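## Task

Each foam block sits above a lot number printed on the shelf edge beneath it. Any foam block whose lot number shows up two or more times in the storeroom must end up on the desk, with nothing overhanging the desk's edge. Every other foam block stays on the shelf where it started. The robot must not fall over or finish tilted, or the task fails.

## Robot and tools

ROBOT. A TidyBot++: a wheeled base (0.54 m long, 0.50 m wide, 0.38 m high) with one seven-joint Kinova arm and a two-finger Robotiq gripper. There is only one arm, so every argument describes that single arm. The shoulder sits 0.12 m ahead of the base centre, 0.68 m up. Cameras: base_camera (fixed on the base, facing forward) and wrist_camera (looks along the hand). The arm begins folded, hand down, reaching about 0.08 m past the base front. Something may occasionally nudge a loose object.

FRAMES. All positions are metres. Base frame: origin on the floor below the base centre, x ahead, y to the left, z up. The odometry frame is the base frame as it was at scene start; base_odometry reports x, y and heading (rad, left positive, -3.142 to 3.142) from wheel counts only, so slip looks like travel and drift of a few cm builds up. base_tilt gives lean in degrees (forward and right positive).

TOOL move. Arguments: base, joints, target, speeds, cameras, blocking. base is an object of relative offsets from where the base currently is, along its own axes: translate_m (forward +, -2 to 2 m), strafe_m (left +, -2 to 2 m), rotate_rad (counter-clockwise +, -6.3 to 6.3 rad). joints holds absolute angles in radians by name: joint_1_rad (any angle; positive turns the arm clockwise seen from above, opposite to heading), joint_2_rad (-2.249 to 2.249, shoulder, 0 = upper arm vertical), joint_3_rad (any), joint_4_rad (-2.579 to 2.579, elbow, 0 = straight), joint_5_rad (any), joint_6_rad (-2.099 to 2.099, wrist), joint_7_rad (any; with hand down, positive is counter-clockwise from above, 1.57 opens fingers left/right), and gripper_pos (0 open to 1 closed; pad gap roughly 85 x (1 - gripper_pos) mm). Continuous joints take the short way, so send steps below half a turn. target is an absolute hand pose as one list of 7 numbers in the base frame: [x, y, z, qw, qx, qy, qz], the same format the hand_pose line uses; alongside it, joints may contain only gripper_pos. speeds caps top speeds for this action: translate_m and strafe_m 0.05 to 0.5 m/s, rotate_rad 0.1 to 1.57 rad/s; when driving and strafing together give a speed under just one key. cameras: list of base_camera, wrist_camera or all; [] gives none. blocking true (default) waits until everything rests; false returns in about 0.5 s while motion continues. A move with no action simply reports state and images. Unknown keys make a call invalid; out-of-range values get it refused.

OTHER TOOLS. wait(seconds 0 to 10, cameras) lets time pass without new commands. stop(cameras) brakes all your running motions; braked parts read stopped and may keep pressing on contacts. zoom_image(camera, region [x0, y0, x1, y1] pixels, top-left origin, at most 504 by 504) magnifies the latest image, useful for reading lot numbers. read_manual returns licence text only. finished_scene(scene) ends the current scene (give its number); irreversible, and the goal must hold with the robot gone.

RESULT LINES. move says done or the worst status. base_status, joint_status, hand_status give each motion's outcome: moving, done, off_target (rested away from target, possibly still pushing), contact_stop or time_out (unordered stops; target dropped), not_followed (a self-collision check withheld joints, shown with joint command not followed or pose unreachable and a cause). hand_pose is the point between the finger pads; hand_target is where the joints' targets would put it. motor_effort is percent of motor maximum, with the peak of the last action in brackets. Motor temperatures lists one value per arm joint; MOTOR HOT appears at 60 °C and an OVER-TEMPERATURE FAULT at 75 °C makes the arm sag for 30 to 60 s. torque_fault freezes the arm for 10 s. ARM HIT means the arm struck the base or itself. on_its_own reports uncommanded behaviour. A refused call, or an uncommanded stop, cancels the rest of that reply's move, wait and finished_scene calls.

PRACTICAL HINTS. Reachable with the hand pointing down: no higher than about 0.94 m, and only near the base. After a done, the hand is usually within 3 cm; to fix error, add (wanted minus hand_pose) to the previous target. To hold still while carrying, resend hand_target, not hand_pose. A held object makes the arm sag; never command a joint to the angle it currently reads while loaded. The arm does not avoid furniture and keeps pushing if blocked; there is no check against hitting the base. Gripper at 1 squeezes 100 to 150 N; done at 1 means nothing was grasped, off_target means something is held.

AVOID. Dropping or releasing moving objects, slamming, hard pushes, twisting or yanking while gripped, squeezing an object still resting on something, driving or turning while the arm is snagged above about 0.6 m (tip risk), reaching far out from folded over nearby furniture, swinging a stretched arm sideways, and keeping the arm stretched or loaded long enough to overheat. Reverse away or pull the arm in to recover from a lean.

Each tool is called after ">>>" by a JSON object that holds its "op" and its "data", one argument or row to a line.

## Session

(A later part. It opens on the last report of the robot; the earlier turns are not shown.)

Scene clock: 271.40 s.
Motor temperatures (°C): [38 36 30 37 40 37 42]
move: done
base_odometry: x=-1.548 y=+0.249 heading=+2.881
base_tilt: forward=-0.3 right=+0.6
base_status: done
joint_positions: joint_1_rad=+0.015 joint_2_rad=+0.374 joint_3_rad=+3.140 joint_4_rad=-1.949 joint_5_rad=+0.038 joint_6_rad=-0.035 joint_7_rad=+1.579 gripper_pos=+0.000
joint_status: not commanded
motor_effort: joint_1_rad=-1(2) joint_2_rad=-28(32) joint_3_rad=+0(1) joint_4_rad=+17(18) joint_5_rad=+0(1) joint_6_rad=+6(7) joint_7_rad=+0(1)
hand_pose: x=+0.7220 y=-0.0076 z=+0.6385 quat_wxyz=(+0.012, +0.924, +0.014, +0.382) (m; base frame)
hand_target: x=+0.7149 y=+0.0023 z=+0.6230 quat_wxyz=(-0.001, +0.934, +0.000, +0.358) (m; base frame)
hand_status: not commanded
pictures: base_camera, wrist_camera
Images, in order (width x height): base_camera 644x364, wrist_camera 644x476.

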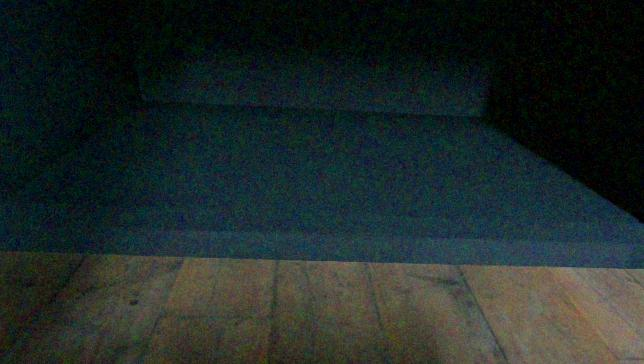

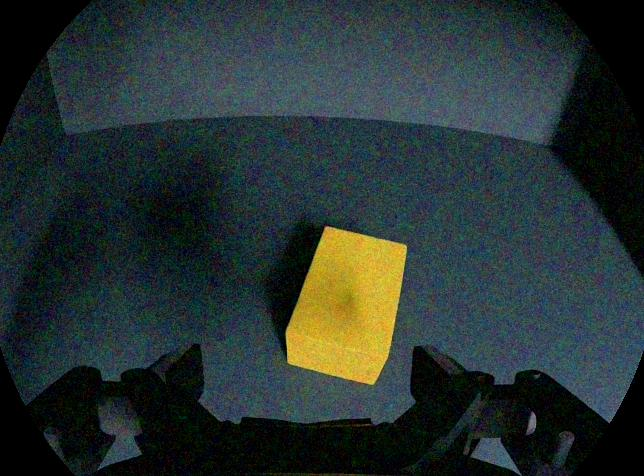

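>>> {"op": "move", "data": {
  "base": {"translate_m":0.085,"strafe_m":-0.018},
  "joints": {"joint_7_rad":1.3},
  "cameras": []
}}

>>> {"op": "move", "data": {
  "joints": {"joint_2_rad":0.49,"joint_4_rad":-2.01,"joint_6_rad":0.16}
}}

Scene clock: 272.93 s.
Motor temperatures (°C): [38 36 30 37 40 37 42]
move: done
base_odometry: x=-1.626 y=+0.288 heading=+2.881
base_tilt: forward=-0.3 right=+0.6
base_status: done
joint_positions: joint_1_rad=+0.014 joint_2_rad=+0.376 joint_3_rad=+3.140 joint_4_rad=-1.946 joint_5_rad=+0.038 joint_6_rad=-0.037 joint_7_rad=+1.326 gripper_pos=+0.000
joint_status: all done
motor_effort: joint_1_rad=-1(2) joint_2_rad=-29(32) joint_3_rad=+0(2) joint_4_rad=+17(18) joint_5_rad=+1(1) joint_6_rad=+7(8) joint_7_rad=+0(1)
hand_pose: x=+0.7228 y=-0.0064 z=+0.6379 quat_wxyz=(-0.037, +0.919, -0.101, +0.380) (m; base frame)
hand_target: x=+0.7149 y=+0.0023 z=+0.6230 quat_wxyz=(-0.049, +0.925, -0.125, +0.354) (m; base frame)
hand_status: not commanded
pictures: none
No camera images: "cameras" was empty.

Scene clock: 274.17 s.
Motor temperatures (°C): [38 36 30 37 40 37 42]
move: done
base_odometry: x=-1.626 y=+0.288 heading=+2.881
base_tilt: forward=-0.3 right=+0.6
base_status: not commanded
joint_positions: joint_1_rad=+0.013 joint_2_rad=+0.464 joint_3_rad=+3.140 joint_4_rad=-1.986 joint_5_rad=+0.038 joint_6_rad=+0.122 joint_7_rad=+1.326 gripper_pos=+0.000
joint_status: all done
motor_effort: joint_1_rad=-1(3) joint_2_rad=-29(32) joint_3_rad=-1(3) joint_4_rad=+14(16) joint_5_rad=+1(1) joint_6_rad=+5(8) joint_7_rad=+0(2)
hand_pose: x=+0.7343 y=-0.0047 z=+0.6024 quat_wxyz=(-0.041, +0.913, -0.100, +0.394) (m; base frame)
hand_target: x=+0.7288 y=+0.0023 z=+0.5847 quat_wxyz=(-0.053, +0.912, -0.124, +0.386) (m; base frame)
hand_status: not commanded
pictures: base_camera, wrist_camera
Images, in order (width x height): base_camera 644x364, wrist_camera 644x476.

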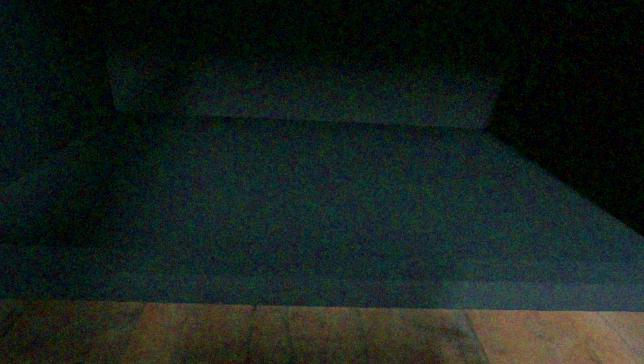

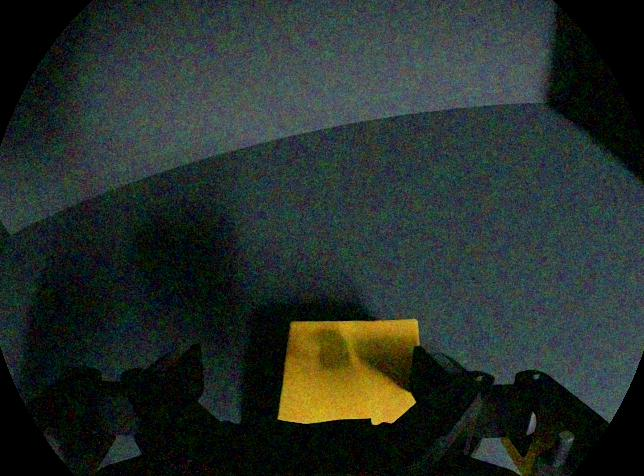

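>>> {"op": "move", "data": {
  "base": {"translate_m":-0.035,"strafe_m":-0.012},
  "cameras": []
}}

>>> {"op": "move", "data": {
  "joints": {"joint_2_rad":0.55,"joint_4_rad":-2.05,"joint_6_rad":0.24}
}}

Scene clock: 275.47 s.
Motor temperatures (°C): [38 36 30 37 40 37 42]
move: done
base_odometry: x=-1.589 y=+0.291 heading=+2.881
base_tilt: forward=-0.3 right=+0.6
base_status: done
joint_positions: joint_1_rad=+0.012 joint_2_rad=+0.465 joint_3_rad=+3.140 joint_4_rad=-1.993 joint_5_rad=+0.038 joint_6_rad=+0.124 joint_7_rad=+1.326 gripper_pos=+0.000
joint_status: not commanded
motor_effort: joint_1_rad=+0(3) joint_2_rad=-30(31) joint_3_rad=+0(2) joint_4_rad=+14(16) joint_5_rad=+1(1) joint_6_rad=+7(7) joint_7_rad=+0(1)
hand_pose: x=+0.7310 y=-0.0038 z=+0.5987 quat_wxyz=(-0.041, +0.914, -0.099, +0.391) (m; base frame)
hand_target: x=+0.7288 y=+0.0023 z=+0.5847 quat_wxyz=(-0.053, +0.912, -0.124, +0.386) (m; base frame)
hand_status: not commanded
pictures: none
No camera images: "cameras" was empty.

Scene clock: 276.53 s.
Motor temperatures (°C): [38 36 30 37 40 37 42]
move: done
base_odometry: x=-1.589 y=+0.291 heading=+2.881
base_tilt: forward=-0.3 right=+0.6
base_status: not commanded
joint_positions: joint_1_rad=+0.012 joint_2_rad=+0.530 joint_3_rad=+3.140 joint_4_rad=-2.027 joint_5_rad=+0.038 joint_6_rad=+0.192 joint_7_rad=+1.326 gripper_pos=+0.000
joint_status: all done
motor_effort: joint_1_rad=+0(1) joint_2_rad=-31(33) joint_3_rad=+0(1) joint_4_rad=+13(15) joint_5_rad=+1(1) joint_6_rad=+6(7) joint_7_rad=+0(1)
hand_pose: x=+0.7234 y=-0.0030 z=+0.5607 quat_wxyz=(-0.041, +0.920, -0.100, +0.376) (m; base frame)
hand_target: x=+0.7202 y=+0.0023 z=+0.5502 quat_wxyz=(-0.052, +0.916, -0.124, +0.377) (m; base frame)
hand_status: not commanded
pictures: base_camera, wrist_camera
Images, in order (width x height): base_camera 644x364, wrist_camera 644x476.

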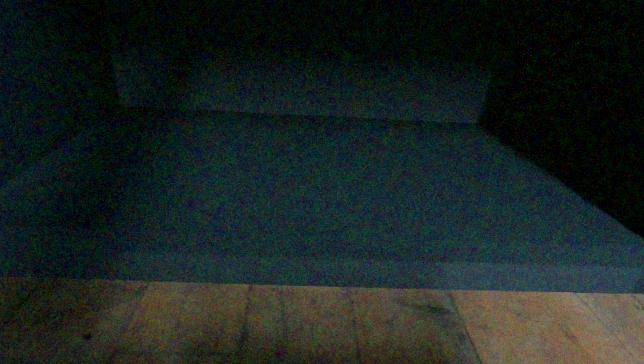

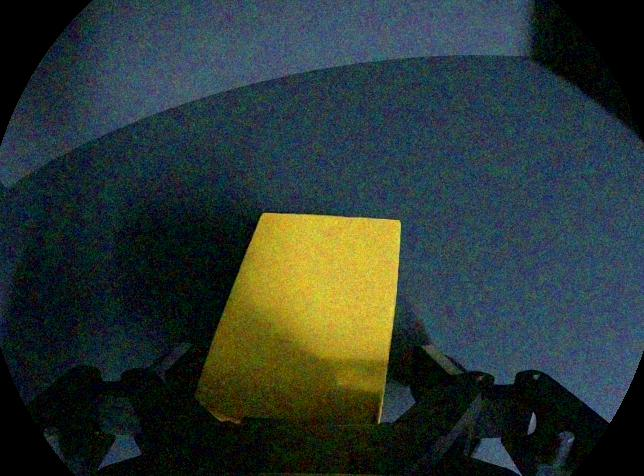

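>>> {"op": "move", "data": {
  "joints": {"joint_2_rad":0.575,"joint_4_rad":-2.07,"joint_6_rad":0.27}
}}

>>> {"op": "move", "data": {
  "joints": {"gripper_pos":0.5}
}}

Scene clock: 277.33 s.
Motor temperatures (°C): [38 36 30 37 40 37 42]
move: done
base_odometry: x=-1.589 y=+0.291 heading=+2.881
base_tilt: forward=-0.3 right=+0.6
base_status: not commanded
joint_positions: joint_1_rad=+0.012 joint_2_rad=+0.539 joint_3_rad=+3.140 joint_4_rad=-2.041 joint_5_rad=+0.038 joint_6_rad=+0.227 joint_7_rad=+1.326 gripper_pos=+0.000
joint_status: all done
motor_effort: joint_1_rad=-1(1) joint_2_rad=-29(32) joint_3_rad=+0(1) joint_4_rad=+12(14) joint_5_rad=+1(1) joint_6_rad=+5(7) joint_7_rad=+0(1)
hand_pose: x=+0.7233 y=-0.0026 z=+0.5578 quat_wxyz=(-0.042, +0.918, -0.099, +0.382) (m; base frame)
hand_target: x=+0.7135 y=+0.0023 z=+0.5343 quat_wxyz=(-0.051, +0.919, -0.125, +0.370) (m; base frame)
hand_status: not commanded
pictures: base_camera, wrist_camera
Images, in order (width x height): base_camera 644x364, wrist_camera 644x476.

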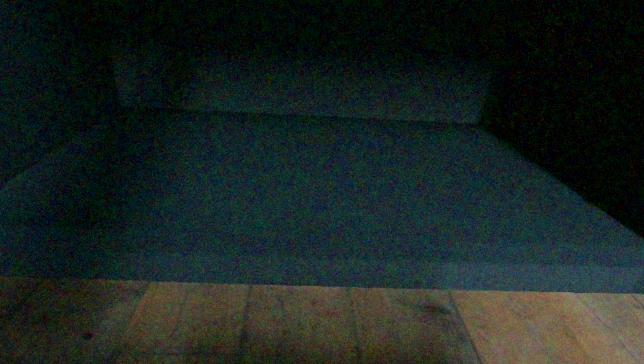

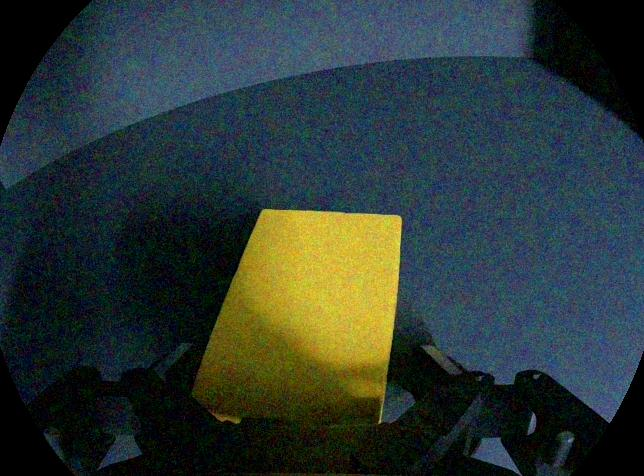

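Scene clock: 278.17 s.
Motor temperatures (°C): [38 36 30 37 40 37 42]
move: off_target
base_odometry: x=-1.589 y=+0.291 heading=+2.881
base_tilt: forward=-0.3 right=+0.6
base_status: not commanded
joint_positions: joint_1_rad=+0.012 joint_2_rad=+0.534 joint_3_rad=+3.141 joint_4_rad=-2.041 joint_5_rad=+0.038 joint_6_rad=+0.238 joint_7_rad=+1.326 gripper_pos=+0.342
joint_status: gripper_pos off_target (ended at +0.342, target +0.500)
motor_effort: joint_1_rad=-1(3) joint_2_rad=-26(28) joint_3_rad=-2(3) joint_4_rad=+11(11) joint_5_rad=+1(1) joint_6_rad=+5(5) joint_7_rad=-1(1)
hand_pose: x=+0.7260 y=-0.0027 z=+0.5626 quat_wxyz=(-0.043, +0.915, -0.099, +0.389) (m; base frame)
hand_target: x=+0.7135 y=+0.0023 z=+0.5343 quat_wxyz=(-0.051, +0.919, -0.125, +0.370) (m; base frame)
hand_status: not commanded
pictures: base_camera, wrist_camera
Images, in order (width x height): base_camera 644x364, wrist_camera 644x476.

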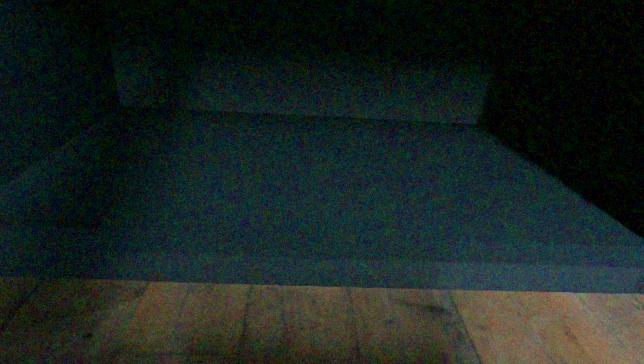

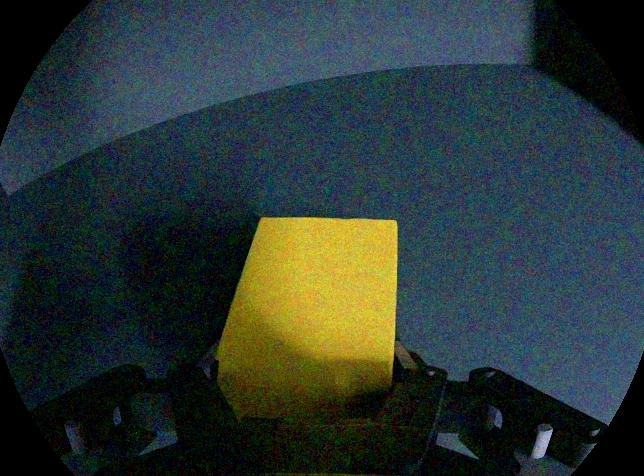

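>>> {"op": "move", "data": {
  "joints": {"gripper_pos":0.7},
  "cameras": []
}}

>>> {"op": "move", "data": {
  "joints": {"joint_2_rad":0.42,"joint_4_rad":-1.95,"joint_6_rad":0.1},
  "cameras": ["wrist_camera"]
}}

>>> {"op": "move", "data": {
  "base": {"translate_m":-0.5},
  "speeds": {"translate_m":0.3},
  "cameras": ["wrist_camera"]
}}

Scene clock: 278.93 s.
Motor temperatures (°C): [38 36 30 37 40 37 42]
move: off_target
base_odometry: x=-1.589 y=+0.291 heading=+2.881
base_tilt: forward=-0.3 right=+0.6
base_status: not commanded
joint_positions: joint_1_rad=+0.012 joint_2_rad=+0.534 joint_3_rad=+3.141 joint_4_rad=-2.041 joint_5_rad=+0.038 joint_6_rad=+0.238 joint_7_rad=+1.326 gripper_pos=+0.342
joint_status: gripper_pos off_target (ended at +0.342, target +0.700)
motor_effort: joint_1_rad=-1(2) joint_2_rad=-25(26) joint_3_rad=-2(2) joint_4_rad=+11(12) joint_5_rad=+1(1) joint_6_rad=+5(5) joint_7_rad=+0(1)
hand_pose: x=+0.7260 y=-0.0027 z=+0.5626 quat_wxyz=(-0.043, +0.915, -0.099, +0.389) (m; base frame)
hand_target: x=+0.7135 y=+0.0023 z=+0.5343 quat_wxyz=(-0.051, +0.919, -0.125, +0.370) (m; base frame)
hand_status: not commanded
pictures: none
No camera images: "cameras" was empty.

Scene clock: 280.30 s.
Motor temperatures (°C): [38 36 30 37 40 37 42]
move: done
base_odometry: x=-1.589 y=+0.291 heading=+2.881
base_tilt: forward=-0.3 right=+0.6
base_status: not commanded
joint_positions: joint_1_rad=+0.012 joint_2_rad=+0.409 joint_3_rad=+3.141 joint_4_rad=-1.957 joint_5_rad=+0.038 joint_6_rad=+0.143 joint_7_rad=+1.326 gripper_pos=+0.342
joint_status: all done
motor_effort: joint_1_rad=+0(2) joint_2_rad=-31(35) joint_3_rad=+0(2) joint_4_rad=+16(17) joint_5_rad=+1(1) joint_6_rad=+8(8) joint_7_rad=+0(1)
hand_pose: x=+0.7537 y=-0.0041 z=+0.6543 quat_wxyz=(-0.046, +0.891, -0.097, +0.441) (m; base frame)
hand_target: x=+0.7480 y=+0.0023 z=+0.6403 quat_wxyz=(-0.058, +0.898, -0.122, +0.418) (m; base frame)
hand_status: not commanded
pictures: wrist_camera
Images, in order (width x height): wrist_camera 644x476.

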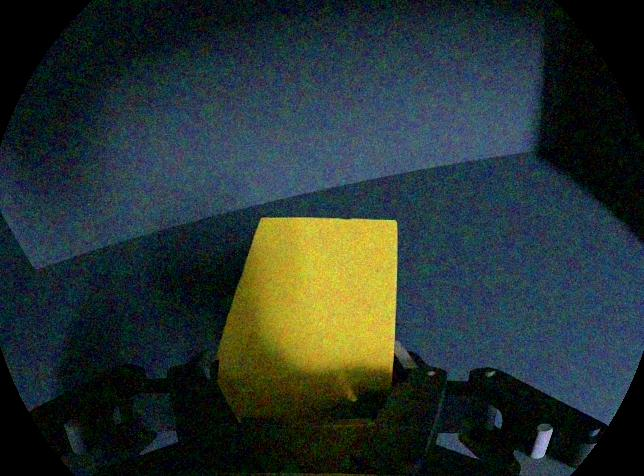

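Scene clock: 282.93 s.
Motor temperatures (°C): [38 36 30 37 40 37 42]
move: done
base_odometry: x=-1.106 y=+0.162 heading=+2.881
base_tilt: forward=-0.3 right=+0.6
base_status: done
joint_positions: joint_1_rad=+0.012 joint_2_rad=+0.409 joint_3_rad=+3.141 joint_4_rad=-1.957 joint_5_rad=+0.038 joint_6_rad=+0.142 joint_7_rad=+1.326 gripper_pos=+0.342
joint_status: not commanded
motor_effort: joint_1_rad=-1(1) joint_2_rad=-30(33) joint_3_rad=+0(1) joint_4_rad=+16(18) joint_5_rad=+1(1) joint_6_rad=+7(8) joint_7_rad=+0(1)
hand_pose: x=+0.7536 y=-0.0041 z=+0.6541 quat_wxyz=(-0.046, +0.891, -0.097, +0.440) (m; base frame)
hand_target: x=+0.7480 y=+0.0023 z=+0.6403 quat_wxyz=(-0.058, +0.898, -0.122, +0.418) (m; base frame)
hand_status: not commanded
pictures: wrist_camera
Images, in order (width x height): wrist_camera 644x476.

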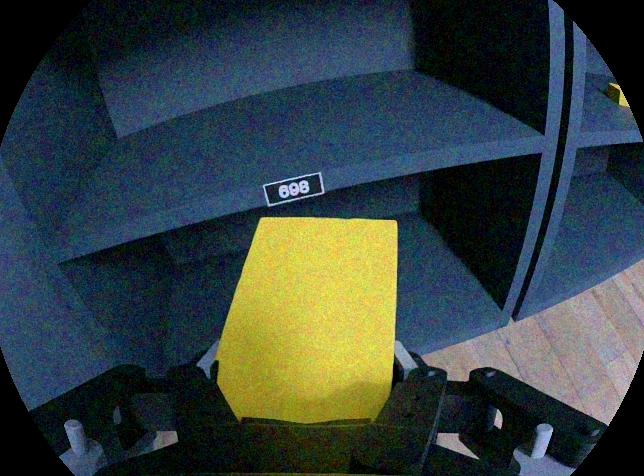

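>>> {"op": "move", "data": {
  "base": {"translate_m":-1.277,"strafe_m":-0.15},
  "joints": {"joint_2_rad":-0.35,"joint_4_rad":-1.9,"joint_6_rad":-0.8,"joint_7_rad":1.55},
  "cameras": []
}}

>>> {"op": "move", "data": {
  "joints": {"joint_1_rad":1.57},
  "cameras": []
}}

>>> {"op": "move", "data": {
  "joints": {"joint_2_rad":-0.2,"joint_4_rad":-1.2,"joint_6_rad":-1.4},
  "base": {"strafe_m":-0.32}
}}

>>> {"op": "move", "data": {
  "joints": {"joint_2_rad":0.42,"joint_4_rad":-1.04,"joint_6_rad":-0.9}
}}

Scene clock: 287.23 s.
Motor temperatures (°C): [37 36 30 37 40 37 42]
move: done
base_odometry: x=+0.167 y=-0.023 heading=+2.881
base_tilt: forward=-0.4 right=+0.6
base_status: done
joint_positions: joint_1_rad=+0.012 joint_2_rad=-0.347 joint_3_rad=+3.141 joint_4_rad=-1.916 joint_5_rad=+0.038 joint_6_rad=-0.755 joint_7_rad=+1.507 gripper_pos=+0.342
joint_status: all done
motor_effort: joint_1_rad=+0(2) joint_2_rad=-8(34) joint_3_rad=+1(2) joint_4_rad=+21(23) joint_5_rad=+1(1) joint_6_rad=+6(8) joint_7_rad=+0(1)
hand_pose: x=+0.5173 y=-0.0110 z=+0.8652 quat_wxyz=(+0.007, +0.917, -0.027, +0.398) (m; base frame)
hand_target: x=+0.5105 y=+0.0020 z=+0.8648 quat_wxyz=(-0.004, +0.923, -0.009, +0.386) (m; base frame)
hand_status: not commanded
pictures: none
No camera images: "cameras" was empty.

Scene clock: 290.03 s.
Motor temperatures (°C): [37 36 30 37 40 37 42]
move: done
base_odometry: x=+0.167 y=-0.023 heading=+2.881
base_tilt: forward=-0.4 right=+0.6
base_status: not commanded
joint_positions: joint_1_rad=+1.552 joint_2_rad=-0.347 joint_3_rad=+3.141 joint_4_rad=-1.916 joint_5_rad=+0.038 joint_6_rad=-0.755 joint_7_rad=+1.507 gripper_pos=+0.342
joint_status: all done
motor_effort: joint_1_rad=+0(2) joint_2_rad=-8(9) joint_3_rad=+0(1) joint_4_rad=+21(22) joint_5_rad=+1(1) joint_6_rad=+6(7) joint_7_rad=+0(1)
hand_pose: x=+0.1203 y=-0.3985 z=+0.8655 quat_wxyz=(+0.282, +0.640, -0.658, +0.281) (m; base frame)
hand_target: x=+0.1214 y=-0.3915 z=+0.8648 quat_wxyz=(+0.270, +0.646, -0.658, +0.276) (m; base frame)
hand_status: not commanded
pictures: none
No camera images: "cameras" was empty.

Scene clock: 292.27 s.
Motor temperatures (°C): [37 36 30 37 40 37 42]
move: done
base_odometry: x=+0.250 y=+0.287 heading=+2.880
base_tilt: forward=-0.4 right=+0.6
base_status: done
joint_positions: joint_1_rad=+1.552 joint_2_rad=-0.214 joint_3_rad=+3.141 joint_4_rad=-1.216 joint_5_rad=+0.038 joint_6_rad=-1.350 joint_7_rad=+1.507 gripper_pos=+0.342
joint_status: all done
motor_effort: joint_1_rad=-1(1) joint_2_rad=-10(14) joint_3_rad=+0(1) joint_4_rad=+19(23) joint_5_rad=+1(1) joint_6_rad=+7(8) joint_7_rad=+0(1)
hand_pose: x=+0.1167 y=-0.3966 z=+1.0432 quat_wxyz=(+0.274, +0.636, -0.669, +0.270) (m; base frame)
hand_target: x=+0.1214 y=-0.3912 z=+1.0345 quat_wxyz=(+0.253, +0.653, -0.665, +0.259) (m; base frame)
hand_status: not commanded
pictures: base_camera, wrist_camera
Images, in order (width x height): base_camera 644x364, wrist_camera 644x476.

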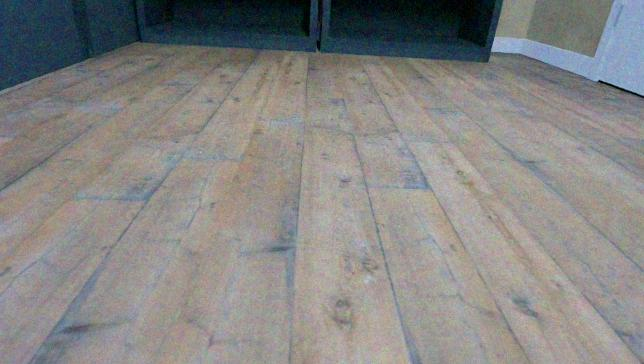

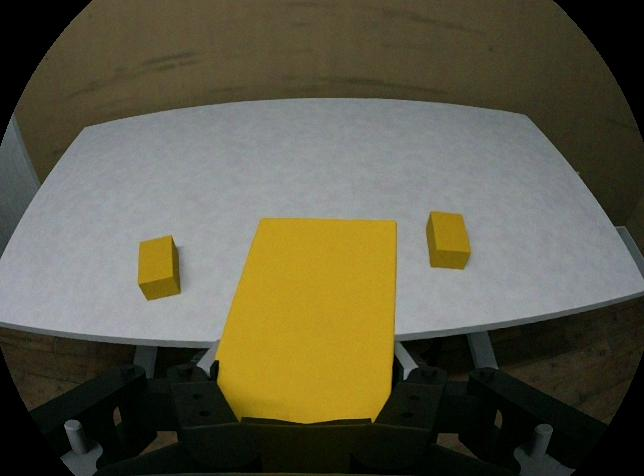

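Scene clock: 294.30 s.
Motor temperatures (°C): [37 36 30 37 40 37 42]
move: done
base_odometry: x=+0.250 y=+0.287 heading=+2.880
base_tilt: forward=-0.3 right=+0.6
base_status: not commanded
joint_positions: joint_1_rad=+1.552 joint_2_rad=+0.406 joint_3_rad=+3.141 joint_4_rad=-1.056 joint_5_rad=+0.038 joint_6_rad=-0.958 joint_7_rad=+1.507 gripper_pos=+0.342
joint_status: all done
motor_effort: joint_1_rad=-1(1) joint_2_rad=-34(38) joint_3_rad=+0(1) joint_4_rad=+21(23) joint_5_rad=+1(1) joint_6_rad=+6(8) joint_7_rad=+0(0)
hand_pose: x=+0.1239 y=-0.6843 z=+0.8692 quat_wxyz=(+0.252, +0.650, -0.673, +0.248) (m; base frame)
hand_target: x=+0.1218 y=-0.7033 z=+0.8798 quat_wxyz=(+0.266, +0.648, -0.660, +0.273) (m; base frame)
hand_status: not commanded
pictures: base_camera, wrist_camera
Images, in order (width x height): base_camera 644x364, wrist_camera 644x476.

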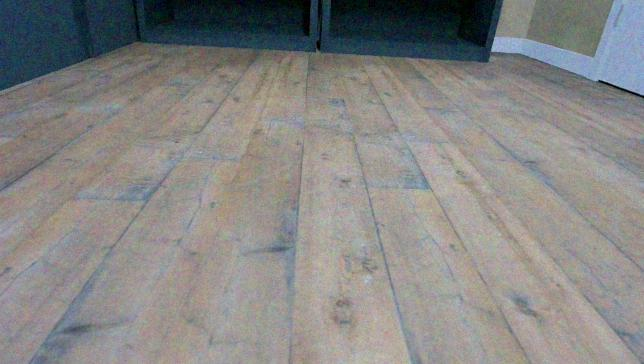

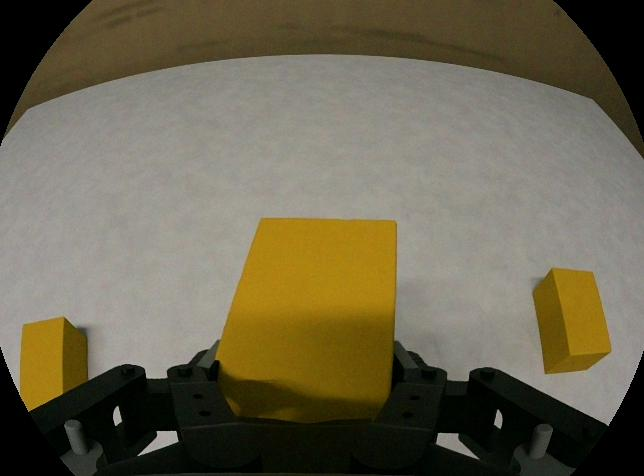

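>>> {"op": "move", "data": {
  "joints": {"joint_2_rad":0.43,"joint_4_rad":-1.22,"joint_6_rad":-0.62},
  "cameras": ["wrist_camera"]
}}

>>> {"op": "move", "data": {
  "joints": {"joint_2_rad":0.435,"joint_4_rad":-1.28,"joint_6_rad":-0.56},
  "cameras": ["wrist_camera"]
}}

>>> {"op": "move", "data": {
  "joints": {"joint_2_rad":0.437,"joint_4_rad":-1.325,"joint_6_rad":-0.515},
  "cameras": ["wrist_camera"]
}}

Scene clock: 296.00 s.
Motor temperatures (°C): [37 36 30 37 40 37 42]
move: done
base_odometry: x=+0.250 y=+0.287 heading=+2.880
base_tilt: forward=-0.4 right=+0.6
base_status: not commanded
joint_positions: joint_1_rad=+1.552 joint_2_rad=+0.410 joint_3_rad=+3.141 joint_4_rad=-1.194 joint_5_rad=+0.038 joint_6_rad=-0.678 joint_7_rad=+1.507 gripper_pos=+0.342
joint_status: all done
motor_effort: joint_1_rad=+0(1) joint_2_rad=-35(37) joint_3_rad=+0(0) joint_4_rad=+21(23) joint_5_rad=+1(1) joint_6_rad=+7(8) joint_7_rad=+0(0)
hand_pose: x=+0.1268 y=-0.7177 z=+0.8542 quat_wxyz=(+0.294, +0.634, -0.651, +0.295) (m; base frame)
hand_target: x=+0.1219 y=-0.7270 z=+0.8391 quat_wxyz=(+0.295, +0.635, -0.647, +0.302) (m; base frame)
hand_status: not commanded
pictures: wrist_camera
Images, in order (width x height): wrist_camera 644x476.

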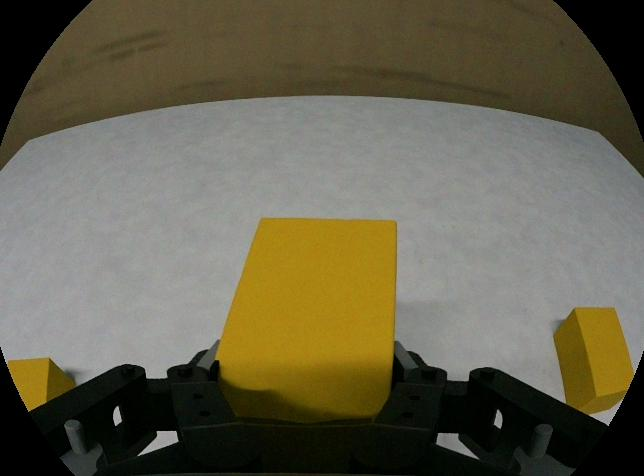

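Scene clock: 297.07 s.
Motor temperatures (°C): [37 36 30 37 40 37 42]
move: done
base_odometry: x=+0.250 y=+0.287 heading=+2.880
base_tilt: forward=-0.3 right=+0.6
base_status: not commanded
joint_positions: joint_1_rad=+1.552 joint_2_rad=+0.414 joint_3_rad=+3.141 joint_4_rad=-1.254 joint_5_rad=+0.038 joint_6_rad=-0.614 joint_7_rad=+1.507 gripper_pos=+0.342
joint_status: all done
motor_effort: joint_1_rad=+0(1) joint_2_rad=-35(37) joint_3_rad=+0(0) joint_4_rad=+21(23) joint_5_rad=+1(1) joint_6_rad=+7(8) joint_7_rad=+0(1)
hand_pose: x=+0.1274 y=-0.7178 z=+0.8331 quat_wxyz=(+0.294, +0.635, -0.650, +0.295) (m; base frame)
hand_target: x=+0.1219 y=-0.7256 z=+0.8167 quat_wxyz=(+0.293, +0.636, -0.648, +0.301) (m; base frame)
hand_status: not commanded
pictures: wrist_camera
Images, in order (width x height): wrist_camera 644x476.

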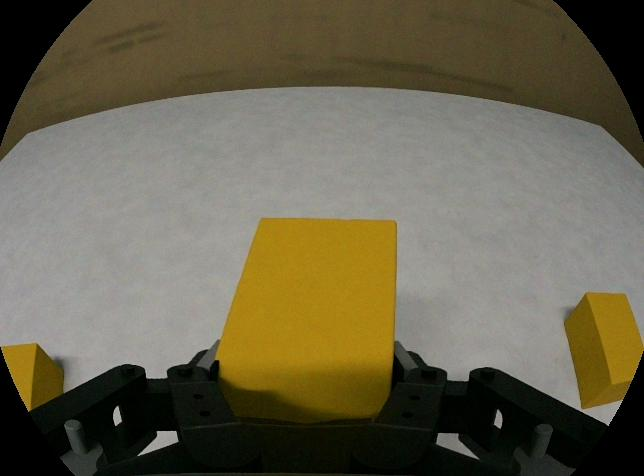

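Scene clock: 297.80 s.
Motor temperatures (°C): [37 36 30 37 40 37 42]
move: done
base_odometry: x=+0.250 y=+0.287 heading=+2.880
base_tilt: forward=-0.4 right=+0.6
base_status: not commanded
joint_positions: joint_1_rad=+1.552 joint_2_rad=+0.416 joint_3_rad=+3.141 joint_4_rad=-1.299 joint_5_rad=+0.038 joint_6_rad=-0.568 joint_7_rad=+1.507 gripper_pos=+0.342
joint_status: all done
motor_effort: joint_1_rad=+0(1) joint_2_rad=-35(37) joint_3_rad=+0(0) joint_4_rad=+21(23) joint_5_rad=+1(1) joint_6_rad=+7(7) joint_7_rad=+0(0)
hand_pose: x=+0.1278 y=-0.7166 z=+0.8177 quat_wxyz=(+0.293, +0.636, -0.650, +0.295) (m; base frame)
hand_target: x=+0.1219 y=-0.7235 z=+0.8013 quat_wxyz=(+0.293, +0.636, -0.648, +0.300) (m; base frame)
hand_status: not commanded
pictures: wrist_camera
Images, in order (width x height): wrist_camera 644x476.

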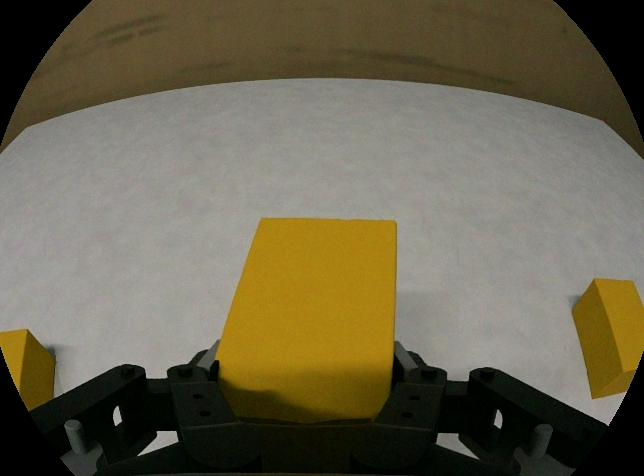

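>>> {"op": "move", "data": {
  "joints": {"joint_2_rad":0.442,"joint_4_rad":-1.40,"joint_6_rad":-0.44},
  "cameras": []
}}

>>> {"op": "move", "data": {
  "joints": {"joint_2_rad":0.445,"joint_4_rad":-1.44,"joint_6_rad":-0.40},
  "cameras": []
}}

>>> {"op": "move", "data": {
  "joints": {"joint_2_rad":0.448,"joint_4_rad":-1.48,"joint_6_rad":-0.36},
  "cameras": ["wrist_camera"]
}}

Scene clock: 299.80 s.
Motor temperatures (°C): [37 36 30 37 40 37 42]
move: done
base_odometry: x=+0.250 y=+0.287 heading=+2.880
base_tilt: forward=-0.3 right=+0.6
base_status: not commanded
joint_positions: joint_1_rad=+1.552 joint_2_rad=+0.421 joint_3_rad=+3.141 joint_4_rad=-1.375 joint_5_rad=+0.038 joint_6_rad=-0.495 joint_7_rad=+1.507 gripper_pos=+0.342
joint_status: all done
motor_effort: joint_1_rad=+0(1) joint_2_rad=-35(37) joint_3_rad=+0(0) joint_4_rad=+20(22) joint_5_rad=+1(1) joint_6_rad=+7(8) joint_7_rad=+0(1)
hand_pose: x=+0.1285 y=-0.7123 z=+0.7906 quat_wxyz=(+0.290, +0.638, -0.650, +0.294) (m; base frame)
hand_target: x=+0.1219 y=-0.7187 z=+0.7748 quat_wxyz=(+0.291, +0.637, -0.649, +0.298) (m; base frame)
hand_status: not commanded
pictures: none
No camera images: "cameras" was empty.

Scene clock: 300.53 s.
Motor temperatures (°C): [37 36 30 37 40 37 42]
move: done
base_odometry: x=+0.250 y=+0.287 heading=+2.880
base_tilt: forward=-0.3 right=+0.6
base_status: not commanded
joint_positions: joint_1_rad=+1.552 joint_2_rad=+0.423 joint_3_rad=+3.141 joint_4_rad=-1.415 joint_5_rad=+0.038 joint_6_rad=-0.452 joint_7_rad=+1.507 gripper_pos=+0.342
joint_status: all done
motor_effort: joint_1_rad=-1(1) joint_2_rad=-35(36) joint_3_rad=+0(0) joint_4_rad=+21(22) joint_5_rad=+1(1) joint_6_rad=+7(8) joint_7_rad=+0(1)
hand_pose: x=+0.1289 y=-0.7101 z=+0.7777 quat_wxyz=(+0.290, +0.638, -0.650, +0.294) (m; base frame)
hand_target: x=+0.1219 y=-0.7153 z=+0.7606 quat_wxyz=(+0.290, +0.637, -0.649, +0.297) (m; base frame)
hand_status: not commanded
pictures: none
No camera images: "cameras" was empty.

Scene clock: 301.27 s.
Motor temperatures (°C): [37 36 30 37 40 37 42]
move: done
base_odometry: x=+0.250 y=+0.287 heading=+2.880
base_tilt: forward=-0.3 right=+0.6
base_status: not commanded
joint_positions: joint_1_rad=+1.552 joint_2_rad=+0.425 joint_3_rad=+3.141 joint_4_rad=-1.455 joint_5_rad=+0.038 joint_6_rad=-0.412 joint_7_rad=+1.507 gripper_pos=+0.342
joint_status: all done
motor_effort: joint_1_rad=+0(1) joint_2_rad=-35(36) joint_3_rad=+0(0) joint_4_rad=+21(22) joint_5_rad=+1(1) joint_6_rad=+7(8) joint_7_rad=+0(0)
hand_pose: x=+0.1293 y=-0.7068 z=+0.7639 quat_wxyz=(+0.289, +0.639, -0.650, +0.294) (m; base frame)
hand_target: x=+0.1219 y=-0.7114 z=+0.7465 quat_wxyz=(+0.289, +0.638, -0.650, +0.296) (m; base frame)
hand_status: not commanded
pictures: wrist_camera
Images, in order (width x height): wrist_camera 644x476.

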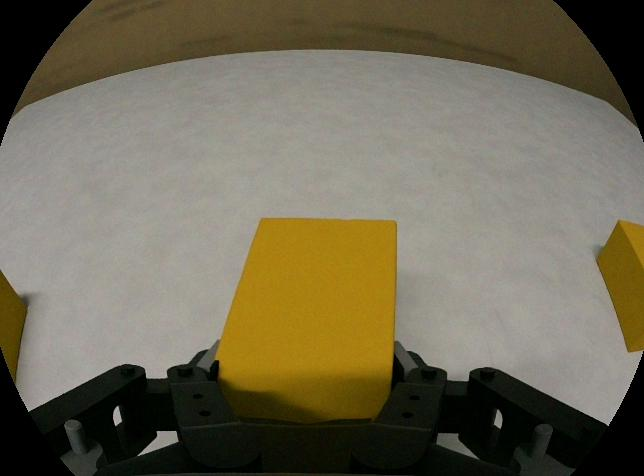

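Not touching yet.

>>> {"op": "move", "data": {
  "joints": {"joint_2_rad":0.452,"joint_4_rad":-1.515,"joint_6_rad":-0.325},
  "cameras": []
}}

>>> {"op": "move", "data": {
  "joints": {"joint_2_rad":0.456,"joint_4_rad":-1.545,"joint_6_rad":-0.295},
  "cameras": []
}}

>>> {"op": "move", "data": {
  "joints": {"joint_2_rad":0.461,"joint_4_rad":-1.57,"joint_6_rad":-0.27},
  "cameras": ["wrist_camera"]
}}

Scene clock: 302.13 s.
Motor temperatures (°C): [37 36 30 37 40 37 42]
move: done
base_odometry: x=+0.250 y=+0.287 heading=+2.880
base_tilt: forward=-0.3 right=+0.6
base_status: not commanded
joint_positions: joint_1_rad=+1.552 joint_2_rad=+0.426 joint_3_rad=+3.141 joint_4_rad=-1.487 joint_5_rad=+0.038 joint_6_rad=-0.374 joint_7_rad=+1.507 gripper_pos=+0.342
joint_status: all done
motor_effort: joint_1_rad=-1(1) joint_2_rad=-33(35) joint_3_rad=+0(1) joint_4_rad=+19(21) joint_5_rad=+1(1) joint_6_rad=+6(7) joint_7_rad=-1(1)
hand_pose: x=+0.1296 y=-0.7046 z=+0.7551 quat_wxyz=(+0.290, +0.638, -0.649, +0.296) (m; base frame)
hand_target: x=+0.1219 y=-0.7075 z=+0.7335 quat_wxyz=(+0.288, +0.638, -0.650, +0.295) (m; base frame)
hand_status: not commanded
pictures: none
No camera images: "cameras" was empty.

Scene clock: 302.77 s.
Motor temperatures (°C): [37 36 30 37 40 37 42]
move: done
base_odometry: x=+0.250 y=+0.286 heading=+2.880
base_tilt: forward=-0.3 right=+0.6
base_status: not commanded
joint_positions: joint_1_rad=+1.553 joint_2_rad=+0.422 joint_3_rad=+3.141 joint_4_rad=-1.508 joint_5_rad=+0.038 joint_6_rad=-0.341 joint_7_rad=+1.507 gripper_pos=+0.342
joint_status: all done
motor_effort: joint_1_rad=-1(1) joint_2_rad=-30(34) joint_3_rad=+0(1) joint_4_rad=+18(20) joint_5_rad=+1(1) joint_6_rad=+6(7) joint_7_rad=+0(1)
hand_pose: x=+0.1297 y=-0.7047 z=+0.7548 quat_wxyz=(+0.295, +0.636, -0.646, +0.301) (m; base frame)
hand_target: x=+0.1219 y=-0.7039 z=+0.7220 quat_wxyz=(+0.287, +0.639, -0.651, +0.294) (m; base frame)
hand_status: not commanded
pictures: none
No camera images: "cameras" was empty.

Scene clock: 303.40 s.
Motor temperatures (°C): [37 36 30 37 40 37 42]
move: off_target
base_odometry: x=+0.250 y=+0.286 heading=+2.880
base_tilt: forward=-0.4 right=+0.6
base_status: not commanded
joint_positions: joint_1_rad=+1.553 joint_2_rad=+0.419 joint_3_rad=+3.141 joint_4_rad=-1.526 joint_5_rad=+0.038 joint_6_rad=-0.312 joint_7_rad=+1.507 gripper_pos=+0.342
joint_status: joint_2_rad off_target (ended at +0.419, target +0.461); joint_4_rad off_target (ended at -1.526, target -1.570); the others done
motor_effort: joint_1_rad=-1(1) joint_2_rad=-28(30) joint_3_rad=+0(1) joint_4_rad=+17(18) joint_5_rad=+1(1) joint_6_rad=+5(7) joint_7_rad=+0(0)
hand_pose: x=+0.1298 y=-0.7046 z=+0.7545 quat_wxyz=(+0.299, +0.634, -0.644, +0.306) (m; base frame)
hand_target: x=+0.1219 y=-0.7007 z=+0.7114 quat_wxyz=(+0.285, +0.639, -0.652, +0.292) (m; base frame)
hand_status: not commanded
pictures: wrist_camera
Images, in order (width x height): wrist_camera 644x476.

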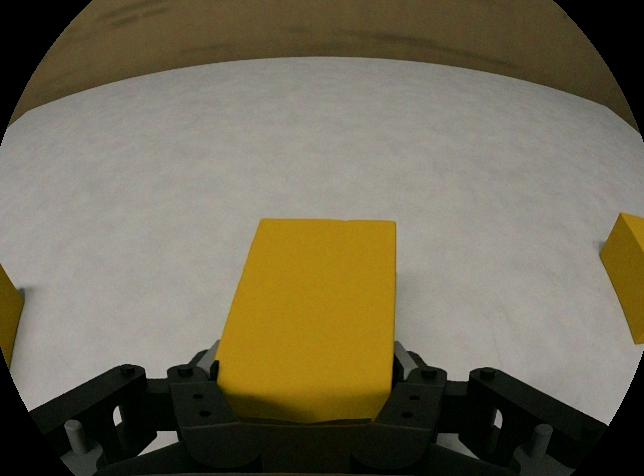

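Contact. Ease, release, retreat upward then out.

>>> {"op": "move", "data": {
  "joints": {"joint_2_rad":0.45,"joint_4_rad":-1.53,"joint_6_rad":-0.3,"gripper_pos":0},
  "cameras": []
}}

>>> {"op": "move", "data": {
  "joints": {"joint_2_rad":0.38,"joint_4_rad":-1.4,"joint_6_rad":-0.44},
  "cameras": []
}}

>>> {"op": "move", "data": {
  "base": {"strafe_m":0.4}
}}

Scene clock: 304.50 s.
Motor temperatures (°C): [37 36 30 37 40 37 42]
move: done
base_odometry: x=+0.250 y=+0.286 heading=+2.880
base_tilt: forward=-0.4 right=+0.6
base_status: not commanded
joint_positions: joint_1_rad=+1.555 joint_2_rad=+0.427 joint_3_rad=+3.141 joint_4_rad=-1.522 joint_5_rad=+0.038 joint_6_rad=-0.312 joint_7_rad=+1.507 gripper_pos=+0.000
joint_status: all done
motor_effort: joint_1_rad=+0(2) joint_2_rad=-34(35) joint_3_rad=+0(2) joint_4_rad=+20(21) joint_5_rad=+1(1) joint_6_rad=+7(7) joint_7_rad=+0(1)
hand_pose: x=+0.1287 y=-0.7062 z=+0.7502 quat_wxyz=(+0.298, +0.635, -0.645, +0.304) (m; base frame)
hand_target: x=+0.1219 y=-0.7076 z=+0.7329 quat_wxyz=(+0.292, +0.636, -0.649, +0.299) (m; base frame)
hand_status: not commanded
pictures: none
No camera images: "cameras" was empty.

Scene clock: 305.80 s.
Motor temperatures (°C): [37 36 30 37 40 37 42]
move: done
base_odometry: x=+0.250 y=+0.286 heading=+2.880
base_tilt: forward=-0.3 right=+0.6
base_status: not commanded
joint_positions: joint_1_rad=+1.555 joint_2_rad=+0.367 joint_3_rad=+3.141 joint_4_rad=-1.407 joint_5_rad=+0.038 joint_6_rad=-0.393 joint_7_rad=+1.507 gripper_pos=+0.000
joint_status: all done
motor_effort: joint_1_rad=+0(1) joint_2_rad=-33(37) joint_3_rad=+0(0) joint_4_rad=+21(22) joint_5_rad=+1(1) joint_6_rad=+7(8) joint_7_rad=+0(1)
hand_pose: x=+0.1280 y=-0.7164 z=+0.8364 quat_wxyz=(+0.328, +0.619, -0.631, +0.334) (m; base frame)
hand_target: x=+0.1219 y=-0.7115 z=+0.8191 quat_wxyz=(+0.311, +0.627, -0.639, +0.318) (m; base frame)
hand_status: not commanded
pictures: none
No camera images: "cameras" was empty.

Scene clock: 308.03 s.
Motor temperatures (°C): [37 36 30 37 40 37 42]
move: done
base_odometry: x=+0.146 y=-0.100 heading=+2.880
base_tilt: forward=-0.4 right=+0.6
base_status: done
joint_positions: joint_1_rad=+1.558 joint_2_rad=+0.362 joint_3_rad=+3.141 joint_4_rad=-1.406 joint_5_rad=+0.038 joint_6_rad=-0.398 joint_7_rad=+1.507 gripper_pos=+0.000
joint_status: not commanded
motor_effort: joint_1_rad=+0(3) joint_2_rad=-33(37) joint_3_rad=+0(3) joint_4_rad=+22(23) joint_5_rad=+1(1) joint_6_rad=+7(8) joint_7_rad=+0(1)
hand_pose: x=+0.1256 y=-0.7150 z=+0.8391 quat_wxyz=(+0.329, +0.617, -0.632, +0.334) (m; base frame)
hand_target: x=+0.1219 y=-0.7115 z=+0.8191 quat_wxyz=(+0.311, +0.627, -0.639, +0.318) (m; base frame)
hand_status: not commanded
pictures: base_camera, wrist_camera
Images, in order (width x height): base_camera 644x364, wrist_camera 644x476.

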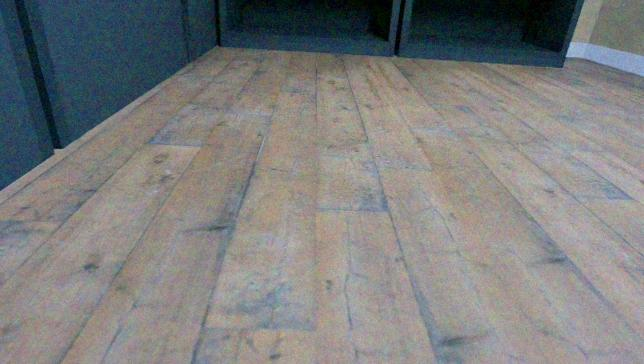

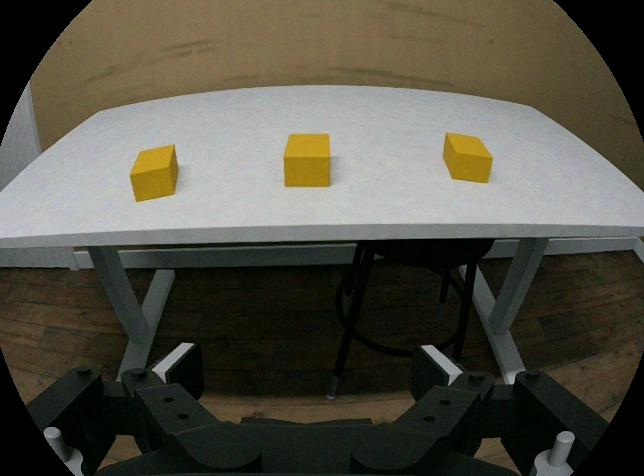

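>>> {"op": "finished_scene", "data": {
  "scene": 2
}}

The scene is finished: the task was done.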